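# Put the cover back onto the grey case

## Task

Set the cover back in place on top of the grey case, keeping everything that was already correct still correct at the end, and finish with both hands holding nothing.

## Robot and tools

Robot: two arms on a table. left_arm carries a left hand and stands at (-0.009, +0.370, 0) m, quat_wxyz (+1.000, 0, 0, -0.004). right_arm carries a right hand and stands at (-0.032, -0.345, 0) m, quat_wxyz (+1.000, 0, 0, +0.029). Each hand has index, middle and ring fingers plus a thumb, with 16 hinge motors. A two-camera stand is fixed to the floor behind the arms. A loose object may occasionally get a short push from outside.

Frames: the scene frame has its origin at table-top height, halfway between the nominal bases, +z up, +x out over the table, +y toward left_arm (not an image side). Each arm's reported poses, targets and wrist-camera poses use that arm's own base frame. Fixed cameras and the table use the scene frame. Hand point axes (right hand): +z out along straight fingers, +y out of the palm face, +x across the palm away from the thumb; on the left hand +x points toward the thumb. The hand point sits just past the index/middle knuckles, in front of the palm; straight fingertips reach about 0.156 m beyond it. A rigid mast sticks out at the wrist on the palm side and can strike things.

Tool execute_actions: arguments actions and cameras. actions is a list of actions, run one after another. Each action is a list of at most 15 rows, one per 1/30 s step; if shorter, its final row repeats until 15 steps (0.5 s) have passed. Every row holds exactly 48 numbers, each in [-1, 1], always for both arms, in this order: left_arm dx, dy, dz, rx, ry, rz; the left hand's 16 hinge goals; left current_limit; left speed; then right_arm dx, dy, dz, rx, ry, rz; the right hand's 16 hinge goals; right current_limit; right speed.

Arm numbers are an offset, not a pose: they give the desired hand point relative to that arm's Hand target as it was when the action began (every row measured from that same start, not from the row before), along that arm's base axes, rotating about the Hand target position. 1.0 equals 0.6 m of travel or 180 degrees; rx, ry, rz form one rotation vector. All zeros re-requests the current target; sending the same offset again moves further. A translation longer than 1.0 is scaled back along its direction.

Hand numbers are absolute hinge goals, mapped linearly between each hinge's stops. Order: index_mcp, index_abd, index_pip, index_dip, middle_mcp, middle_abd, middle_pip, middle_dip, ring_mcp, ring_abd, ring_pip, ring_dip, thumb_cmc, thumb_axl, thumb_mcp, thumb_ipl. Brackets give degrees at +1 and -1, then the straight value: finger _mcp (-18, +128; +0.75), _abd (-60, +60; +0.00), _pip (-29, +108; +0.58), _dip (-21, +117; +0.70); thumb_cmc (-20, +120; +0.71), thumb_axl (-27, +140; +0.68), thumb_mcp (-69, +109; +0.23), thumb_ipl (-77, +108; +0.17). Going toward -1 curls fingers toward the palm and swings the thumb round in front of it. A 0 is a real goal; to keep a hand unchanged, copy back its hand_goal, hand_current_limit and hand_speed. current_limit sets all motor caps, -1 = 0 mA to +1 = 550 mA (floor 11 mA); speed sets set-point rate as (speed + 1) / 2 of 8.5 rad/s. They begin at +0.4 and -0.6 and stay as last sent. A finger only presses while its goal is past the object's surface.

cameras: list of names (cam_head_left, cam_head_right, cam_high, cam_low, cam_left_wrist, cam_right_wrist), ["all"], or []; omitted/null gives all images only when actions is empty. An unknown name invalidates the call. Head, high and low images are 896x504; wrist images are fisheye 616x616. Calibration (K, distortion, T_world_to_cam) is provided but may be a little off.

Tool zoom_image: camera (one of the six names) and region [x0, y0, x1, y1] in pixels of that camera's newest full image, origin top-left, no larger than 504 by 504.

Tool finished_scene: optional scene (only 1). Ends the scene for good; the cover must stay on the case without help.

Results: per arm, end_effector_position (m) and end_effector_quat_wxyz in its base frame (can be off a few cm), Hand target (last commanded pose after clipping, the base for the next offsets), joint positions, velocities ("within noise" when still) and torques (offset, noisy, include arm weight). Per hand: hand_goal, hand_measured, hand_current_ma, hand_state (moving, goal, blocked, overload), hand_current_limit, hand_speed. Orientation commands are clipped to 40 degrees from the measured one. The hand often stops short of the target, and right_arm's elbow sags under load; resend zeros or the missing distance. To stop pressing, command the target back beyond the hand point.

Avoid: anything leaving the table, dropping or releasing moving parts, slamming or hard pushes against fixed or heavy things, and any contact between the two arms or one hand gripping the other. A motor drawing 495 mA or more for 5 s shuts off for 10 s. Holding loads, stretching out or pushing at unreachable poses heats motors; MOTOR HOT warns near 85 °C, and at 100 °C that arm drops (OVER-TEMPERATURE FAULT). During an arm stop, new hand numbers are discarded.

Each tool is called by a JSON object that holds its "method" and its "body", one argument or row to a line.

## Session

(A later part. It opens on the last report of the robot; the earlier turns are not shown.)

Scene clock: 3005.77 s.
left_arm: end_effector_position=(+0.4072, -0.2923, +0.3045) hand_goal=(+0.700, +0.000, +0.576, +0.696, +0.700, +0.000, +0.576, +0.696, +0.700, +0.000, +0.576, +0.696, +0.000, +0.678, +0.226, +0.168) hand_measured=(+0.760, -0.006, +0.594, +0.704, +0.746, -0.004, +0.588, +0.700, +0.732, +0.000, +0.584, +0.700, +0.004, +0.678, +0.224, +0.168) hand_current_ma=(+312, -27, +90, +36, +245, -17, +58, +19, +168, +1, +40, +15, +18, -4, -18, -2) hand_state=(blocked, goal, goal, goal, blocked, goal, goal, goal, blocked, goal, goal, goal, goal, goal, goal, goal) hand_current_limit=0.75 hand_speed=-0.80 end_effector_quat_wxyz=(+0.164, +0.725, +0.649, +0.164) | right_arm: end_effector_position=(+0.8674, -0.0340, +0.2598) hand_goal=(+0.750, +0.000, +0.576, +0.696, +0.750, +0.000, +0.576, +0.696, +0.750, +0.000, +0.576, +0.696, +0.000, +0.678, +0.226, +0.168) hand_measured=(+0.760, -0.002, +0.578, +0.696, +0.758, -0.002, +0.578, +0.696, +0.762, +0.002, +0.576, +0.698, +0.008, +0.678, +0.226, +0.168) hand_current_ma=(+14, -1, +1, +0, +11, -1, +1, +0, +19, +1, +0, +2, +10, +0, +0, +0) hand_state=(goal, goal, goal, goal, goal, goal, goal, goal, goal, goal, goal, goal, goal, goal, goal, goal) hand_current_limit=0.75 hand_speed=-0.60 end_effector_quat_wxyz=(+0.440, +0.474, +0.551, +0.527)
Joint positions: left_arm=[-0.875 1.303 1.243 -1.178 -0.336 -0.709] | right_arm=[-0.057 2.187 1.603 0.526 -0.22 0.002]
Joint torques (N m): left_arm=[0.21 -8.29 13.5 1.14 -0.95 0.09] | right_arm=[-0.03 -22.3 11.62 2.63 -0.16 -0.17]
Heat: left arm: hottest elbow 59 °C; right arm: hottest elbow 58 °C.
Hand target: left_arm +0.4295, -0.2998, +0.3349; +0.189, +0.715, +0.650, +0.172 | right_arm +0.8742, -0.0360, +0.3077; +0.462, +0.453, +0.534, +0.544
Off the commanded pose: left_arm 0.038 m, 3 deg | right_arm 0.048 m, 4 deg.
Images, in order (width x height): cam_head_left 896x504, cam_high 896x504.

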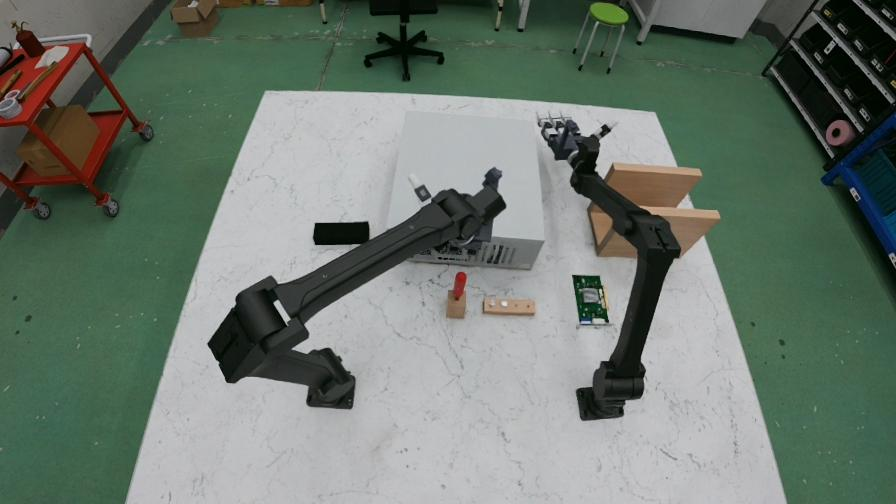

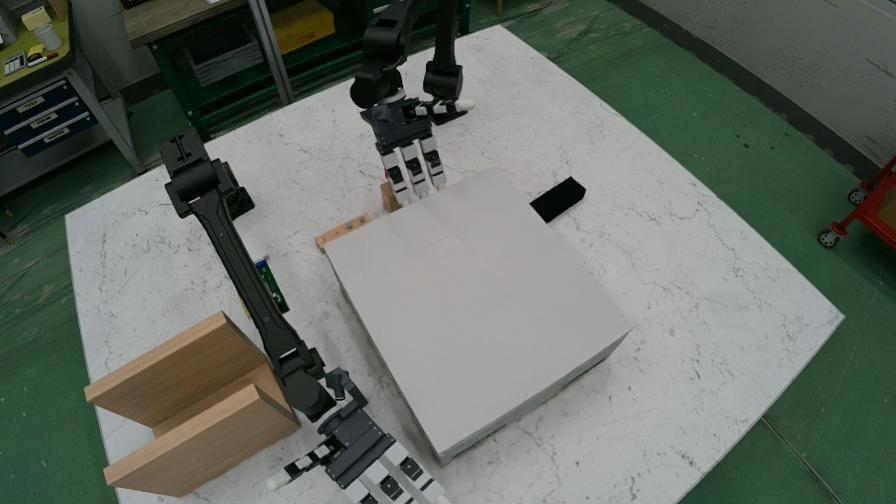

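{"method": "execute_actions", "body": {
  "actions": [
    [[-0.04,0,-0.05,0,0,0,0.75,0,0.576,0.696,0.75,0,0.576,0.696,0.75,0,0.576,0.696,0,0.678,0.226,0.168,0.75,-0.8,0,0,0,0,0,0,0.75,0,0.576,0.696,0.75,0,0.576,0.696,0.75,0,0.576,0.696,0,0.678,0.226,0.168,0.75,-0.6]],
    [[-0.06,0,0,0,0,0,0.75,0,0.576,0.696,0.75,0,0.576,0.696,0.75,0,0.576,0.696,0,0.678,0.226,0.168,0.75,-0.8,0,0,0,0,0,0,0.75,0,0.576,0.696,0.75,0,0.576,0.696,0.75,0,0.576,0.696,0,0.678,0.226,0.168,0.75,-0.6]]
  ],
  "cameras": ["cam_head_left", "cam_head_right", "cam_high", "cam_low"]
}}

{"method": "zoom_image", "body": {
  "camera": "cam_high",
  "region": [400, 290, 660, 480]
}}

{"method": "zoom_image", "body": {
  "camera": "cam_low",
  "region": [430, 150, 700, 210]
}}

{"method": "zoom_image", "body": {
  "camera": "cam_head_right",
  "region": [380, 200, 580, 290]
}}

Scene clock: 3016.87 s.
left_arm: end_effector_position=(+0.3730, -0.3049, +0.3049) hand_goal=(+0.750, +0.000, +0.576, +0.696, +0.750, +0.000, +0.576, +0.696, +0.750, +0.000, +0.576, +0.696, +0.000, +0.678, +0.226, +0.168) hand_measured=(+0.760, +0.002, +0.582, +0.700, +0.760, +0.004, +0.580, +0.700, +0.756, +0.002, +0.580, +0.700, +0.004, +0.678, +0.224, +0.168) hand_current_ma=(+56, +11, +25, +16, +46, +13, +22, +16, +32, +7, +18, +15, +18, -4, -18, -2) hand_state=(goal, goal, goal, goal, goal, goal, goal, goal, goal, goal, goal, goal, goal, goal, goal, goal) hand_current_limit=0.75 hand_speed=-0.80 end_effector_quat_wxyz=(+0.190, +0.720, +0.645, +0.172) | right_arm: end_effector_position=(+0.8674, -0.0340, +0.2598) hand_goal=(+0.750, +0.000, +0.576, +0.696, +0.750, +0.000, +0.576, +0.696, +0.750, +0.000, +0.576, +0.696, +0.000, +0.678, +0.226, +0.168) hand_measured=(+0.760, -0.002, +0.578, +0.696, +0.758, -0.002, +0.578, +0.696, +0.762, +0.002, +0.576, +0.698, +0.008, +0.678, +0.226, +0.168) hand_current_ma=(+14, -1, +1, +0, +11, -1, +1, +0, +19, +1, +0, +2, +10, +0, +0, +0) hand_state=(goal, goal, goal, goal, goal, goal, goal, goal, goal, goal, goal, goal, goal, goal, goal, goal) hand_current_limit=0.75 hand_speed=-0.60 end_effector_quat_wxyz=(+0.440, +0.474, +0.551, +0.527)
Joint positions: left_arm=[-0.971 1.256 1.181 -1.142 -0.388 -0.791] | right_arm=[-0.057 2.187 1.603 0.526 -0.22 0.002]
Joint torques (N m): left_arm=[-1.44 -10.29 7.86 0.57 -0.61 -0.22] | right_arm=[-0.15 -22.71 11.62 2.69 -0.19 -0.13]
Heat: left arm: hottest elbow 63 °C; right arm: hottest elbow 58 °C.
Hand target: left_arm +0.3695, -0.2997, +0.3050; +0.189, +0.715, +0.650, +0.172 | right_arm +0.8742, -0.0360, +0.3077; +0.462, +0.453, +0.534, +0.544
Off the commanded pose: left_arm 0.006 m, 1 deg | right_arm 0.048 m, 4 deg.
Images, in order (width x height): cam_head_left 896x504, cam_head_right 896x504, cam_high 896x504, cam_low 896x504.

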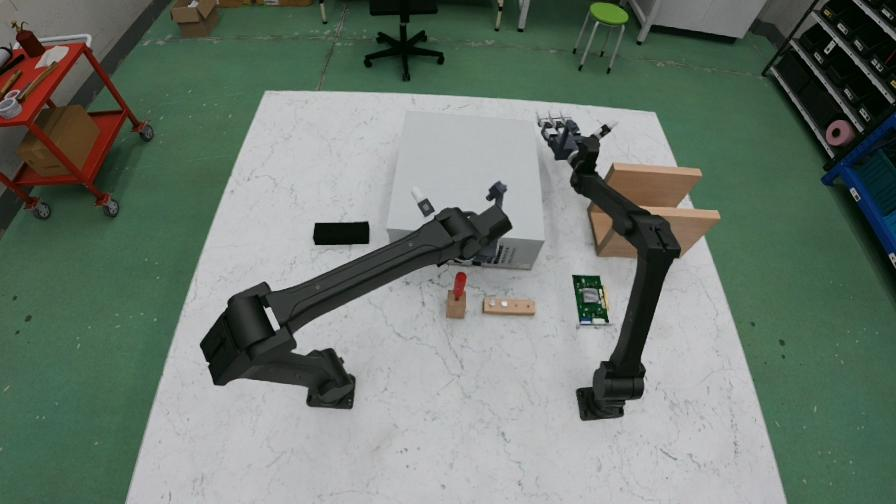

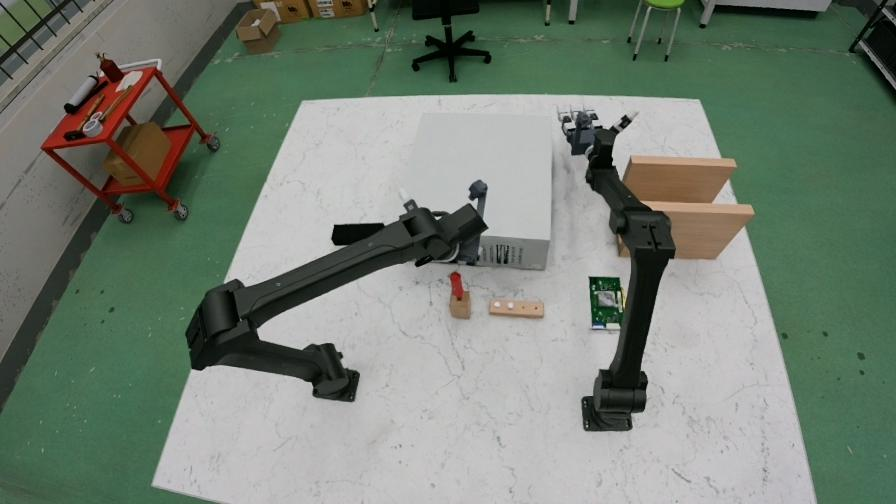

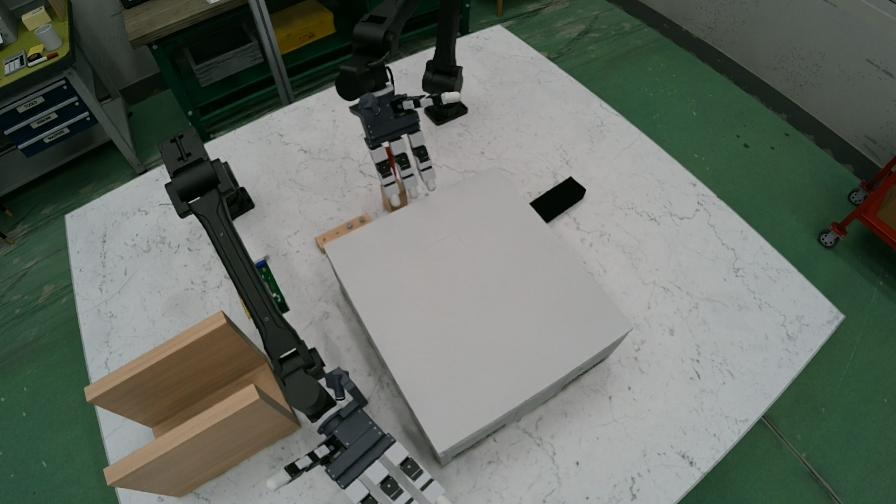

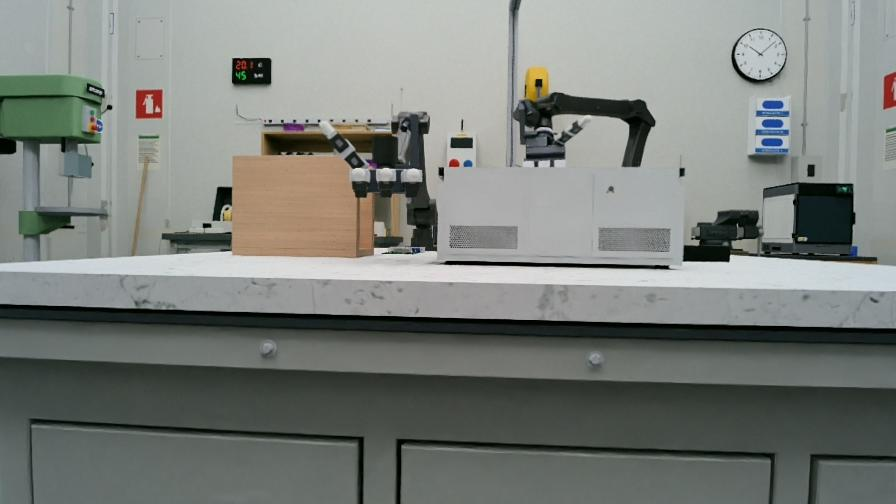

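Scaled by 1.938.

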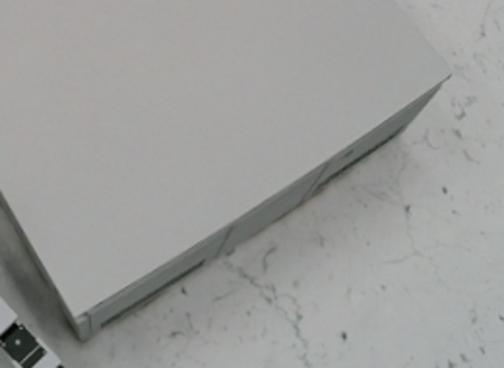

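Scaled by 1.867.

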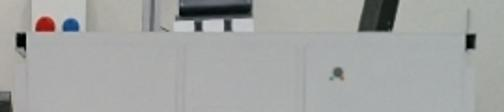

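Scaled by 2.520.

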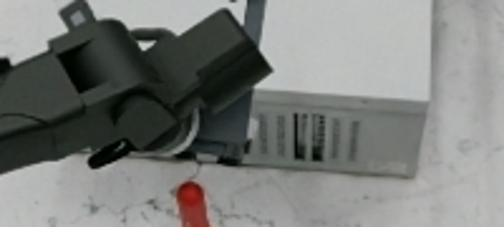

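{"method": "zoom_image", "body": {
  "camera": "cam_high",
  "region": [420, 400, 520, 470]
}}

{"method": "zoom_image", "body": {
  "camera": "cam_high",
  "region": [560, 300, 660, 370]
}}

{"method": "zoom_image", "body": {
  "camera": "cam_low",
  "region": [420, 155, 500, 195]
}}

{"method": "zoom_image", "body": {
  "camera": "cam_low",
  "region": [630, 155, 710, 195]
}}

{"method": "zoom_image", "body": {
  "camera": "cam_head_left",
  "region": [370, 200, 570, 290]
}}

{"method": "zoom_image", "body": {
  "camera": "cam_head_left",
  "region": [390, 95, 550, 165]
}}

Scaled by 5.040.

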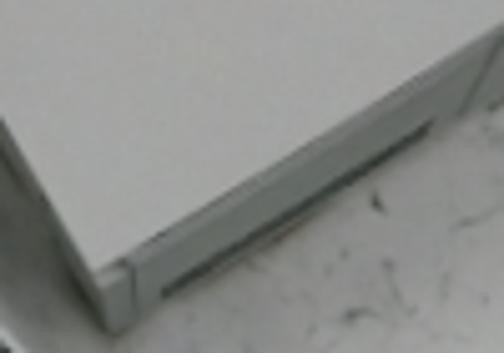

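Scaled by 5.040.

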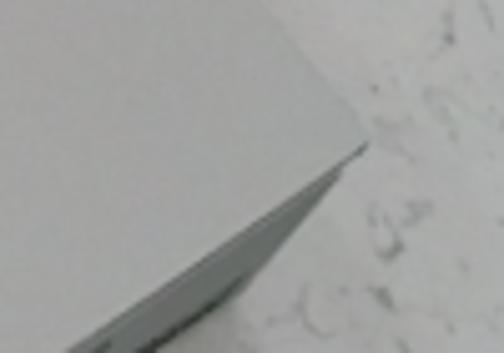

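Scaled by 6.300.

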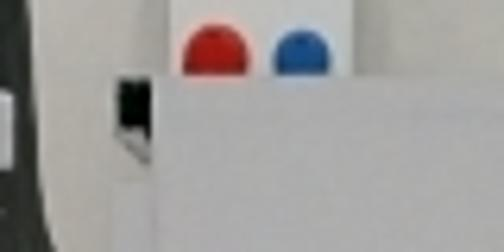

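Scaled by 6.300.

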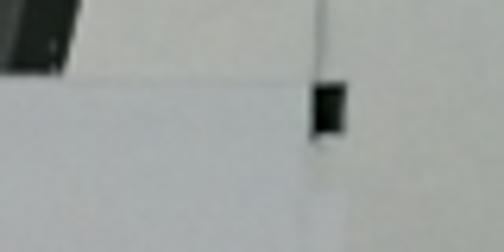

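Scaled by 2.520.

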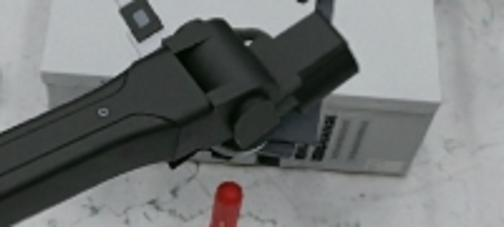

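Scaled by 3.150.

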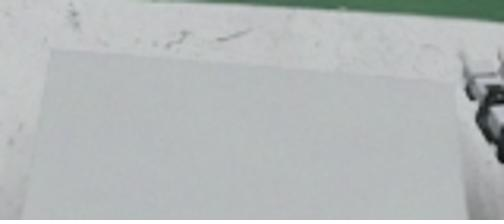

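{"method": "execute_actions", "body": {
  "actions": [
    [[-0.02,0,0.1,0,0,0,0.75,0,0.576,0.696,0.75,0,0.576,0.696,0.75,0,0.576,0.696,0,0.678,0.226,0.168,0.75,-0.8,0,0,0,0,0,0,0.75,0,0.576,0.696,0.75,0,0.576,0.696,0.75,0,0.576,0.696,0,0.678,0.226,0.168,0.75,-0.6]],
    [[-0.01,0,0.1,0,0,0,0.75,0,0.576,0.696,0.75,0,0.576,0.696,0.75,0,0.576,0.696,0,0.678,0.226,0.168,0.75,-0.8,0,0,0,0,0,0,0.75,0,0.576,0.696,0.75,0,0.576,0.696,0.75,0,0.576,0.696,0,0.678,0.226,0.168,0.75,-0.6]],
    [[0,0.08,0.04,0,0,0,0.75,0,0.576,0.696,0.75,0,0.576,0.696,0.75,0,0.576,0.696,0,0.678,0.226,0.168,0.75,-0.8,0,0,0,0,0,0,0.75,0,0.576,0.696,0.75,0,0.576,0.696,0.75,0,0.576,0.696,0,0.678,0.226,0.168,0.75,-0.6]],
    [[0,0.104,0,0,0,0,0.75,0,0.576,0.696,0.75,0,0.576,0.696,0.75,0,0.576,0.696,0,0.678,0.226,0.168,0.75,-0.8,0,0,0,0,0,0,0.75,0,0.576,0.696,0.75,0,0.576,0.696,0.75,0,0.576,0.696,0,0.678,0.226,0.168,0.75,-0.6]],
    [[0,0.104,0,0,0,0,0.75,0,0.576,0.696,0.75,0,0.576,0.696,0.75,0,0.576,0.696,0,0.678,0.226,0.168,0.75,-0.8,0,0,0,0,0,0,0.75,0,0.576,0.696,0.75,0,0.576,0.696,0.75,0,0.576,0.696,0,0.678,0.226,0.168,0.75,-0.6]],
    [[0,0.08,0,0,0,0,0.75,0,0.576,0.696,0.75,0,0.576,0.696,0.75,0,0.576,0.696,0,0.678,0.226,0.168,0.75,-0.8,0,0,0,0,0,0,0.75,0,0.576,0.696,0.75,0,0.576,0.696,0.75,0,0.576,0.696,0,0.678,0.226,0.168,0.75,-0.6]]
  ],
  "cameras": ["cam_head_left", "cam_head_right", "cam_high", "cam_low", "cam_left_wrist"]
}}

{"method": "zoom_image", "body": {
  "camera": "cam_head_left",
  "region": [370, 200, 570, 290]
}}

{"method": "zoom_image", "body": {
  "camera": "cam_head_right",
  "region": [380, 200, 580, 290]
}}

{"method": "zoom_image", "body": {
  "camera": "cam_high",
  "region": [310, 150, 530, 300]
}}

Scene clock: 3061.90 s.
left_arm: end_effector_position=(+0.3493, -0.0790, +0.4499) hand_goal=(+0.750, +0.000, +0.576, +0.696, +0.750, +0.000, +0.576, +0.696, +0.750, +0.000, +0.576, +0.696, +0.000, +0.678, +0.226, +0.168) hand_measured=(+0.758, +0.002, +0.580, +0.700, +0.756, +0.002, +0.580, +0.700, +0.756, +0.000, +0.580, +0.700, +0.002, +0.678, +0.224, +0.168) hand_current_ma=(+38, +4, +20, +15, +33, +5, +18, +16, +28, +4, +16, +15, +12, -4, -18, -2) hand_state=(goal, goal, goal, goal, goal, goal, goal, goal, goal, goal, goal, goal, goal, goal, goal, goal) hand_current_limit=0.75 hand_speed=-0.80 end_effector_quat_wxyz=(+0.187, +0.712, +0.655, +0.170) | right_arm: end_effector_position=(+0.8674, -0.0340, +0.2598) hand_goal=(+0.750, +0.000, +0.576, +0.696, +0.750, +0.000, +0.576, +0.696, +0.750, +0.000, +0.576, +0.696, +0.000, +0.678, +0.226, +0.168) hand_measured=(+0.760, -0.002, +0.578, +0.696, +0.758, -0.002, +0.578, +0.696, +0.762, +0.002, +0.576, +0.698, +0.008, +0.678, +0.226, +0.168) hand_current_ma=(+14, -1, +1, +0, +11, -1, +1, +0, +19, +1, +0, +2, +10, +0, +0, +0) hand_state=(goal, goal, goal, goal, goal, goal, goal, goal, goal, goal, goal, goal, goal, goal, goal, goal) hand_current_limit=0.75 hand_speed=-0.60 end_effector_quat_wxyz=(+0.440, +0.474, +0.551, +0.527)
Joint positions: left_arm=[-0.433 0.865 1.304 -1.524 -0.166 -0.308] | right_arm=[-0.057 2.187 1.603 0.526 -0.22 0.002]
Joint torques (N m): left_arm=[-0.79 -3.08 7.58 1.84 -0.08 0.11] | right_arm=[0.15 -22.3 11.71 2.65 -0.17 -0.13]
Heat: left arm: hottest elbow 58 °C; right arm: hottest elbow 58 °C.
Hand target: left_arm +0.3515, -0.0789, +0.4489; +0.189, +0.715, +0.650, +0.172 | right_arm +0.8742, -0.0360, +0.3077; +0.462, +0.453, +0.534, +0.544
Off the commanded pose: left_arm 0.002 m, 1 deg | right_arm 0.048 m, 4 deg.
camera_calibration:
cam_left_wrist: T_world_to_cam=[[-0.633982, -0.707457, -0.312366, 0.274587], [-0.769354, 0.535973, 0.347602, 0.117866], [-0.078494, 0.460693, -0.884082, 0.589486], [0, 0, 0, 1]] pos_world=[0.311035, -0.140487, 0.565955]
Images, in order (width x height): cam_head_left 896x504, cam_head_right 896x504, cam_high 896x504, cam_low 896x504, cam_left_wrist 616x616.

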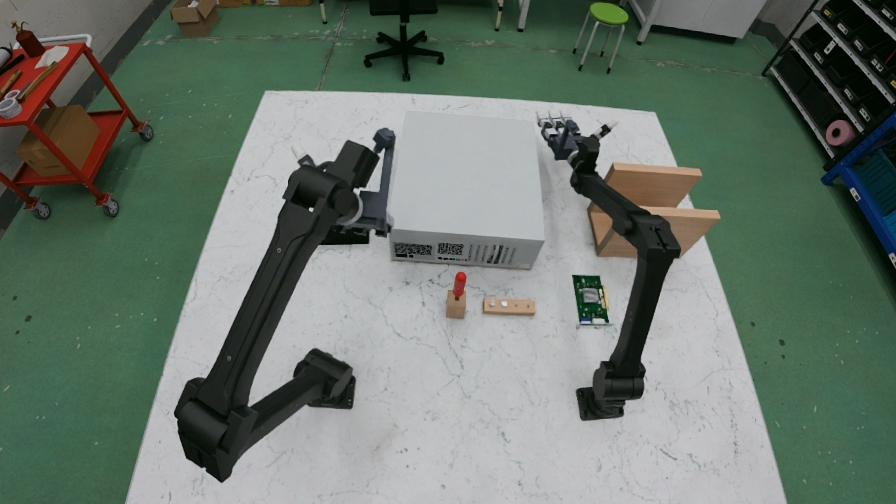

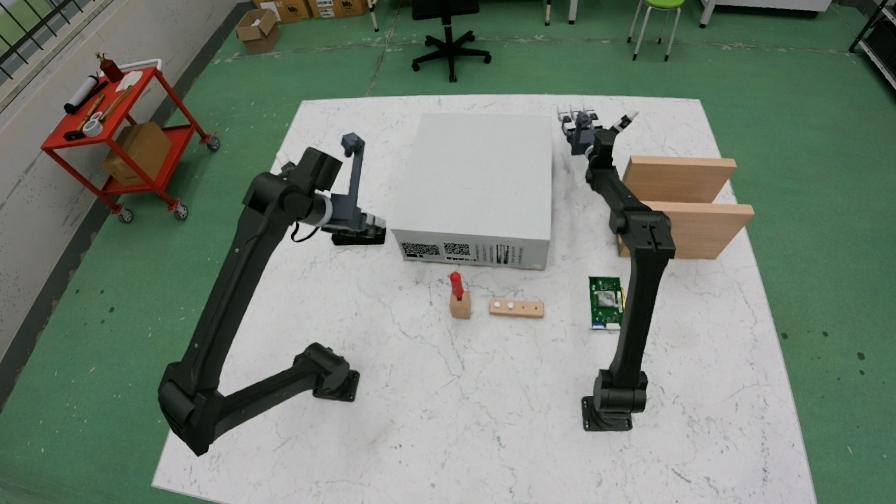

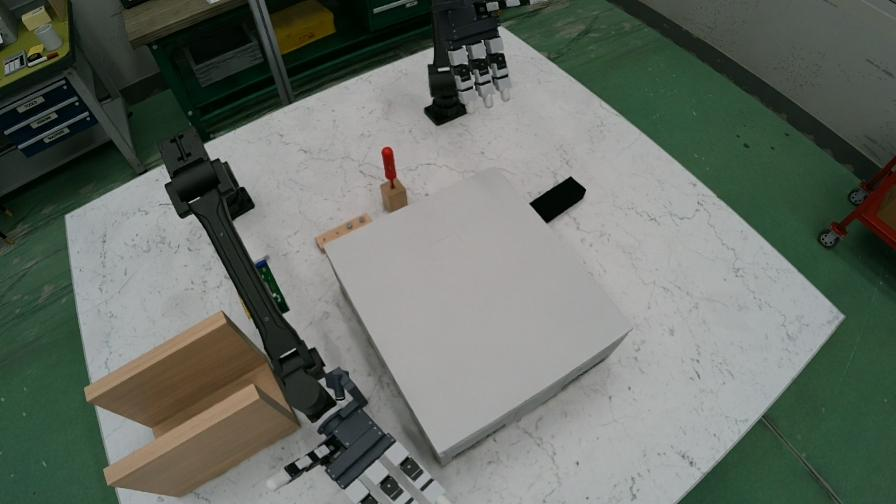

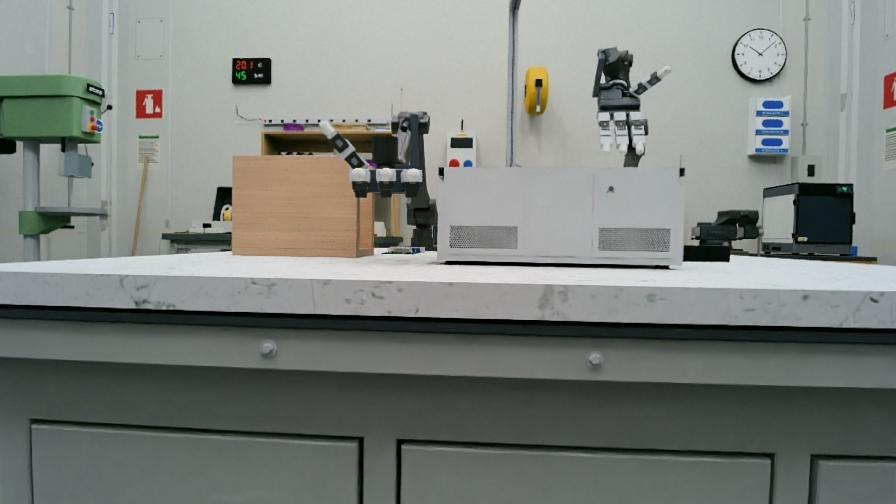

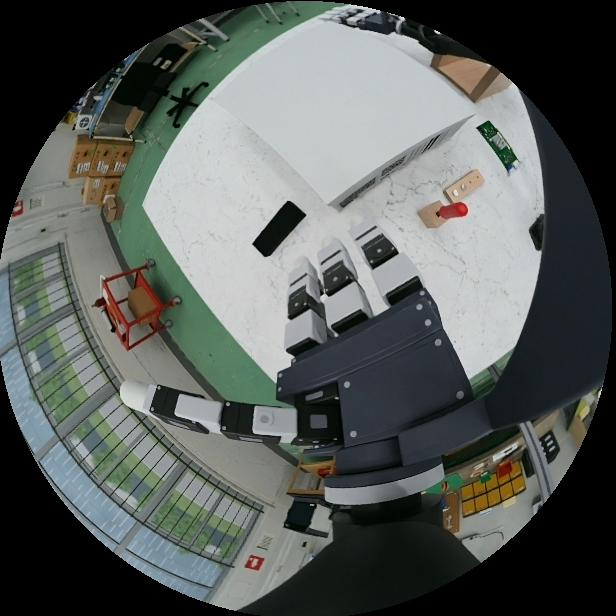

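Scaled by 2.520.

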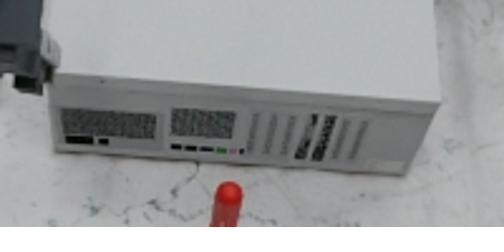

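Scaled by 2.520.

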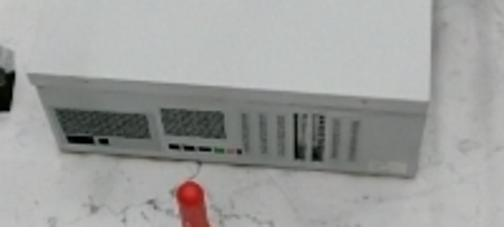

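Scaled by 2.291.

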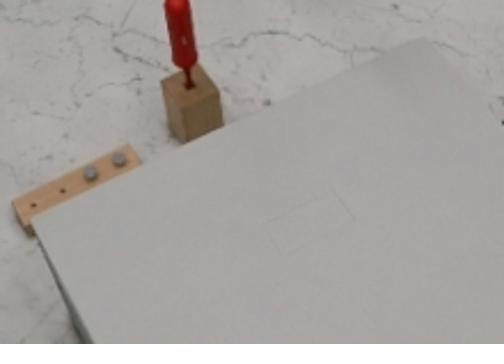

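{"method": "finished_scene", "body": {
  "scene": 1
}}

The scene is finished: the task was done.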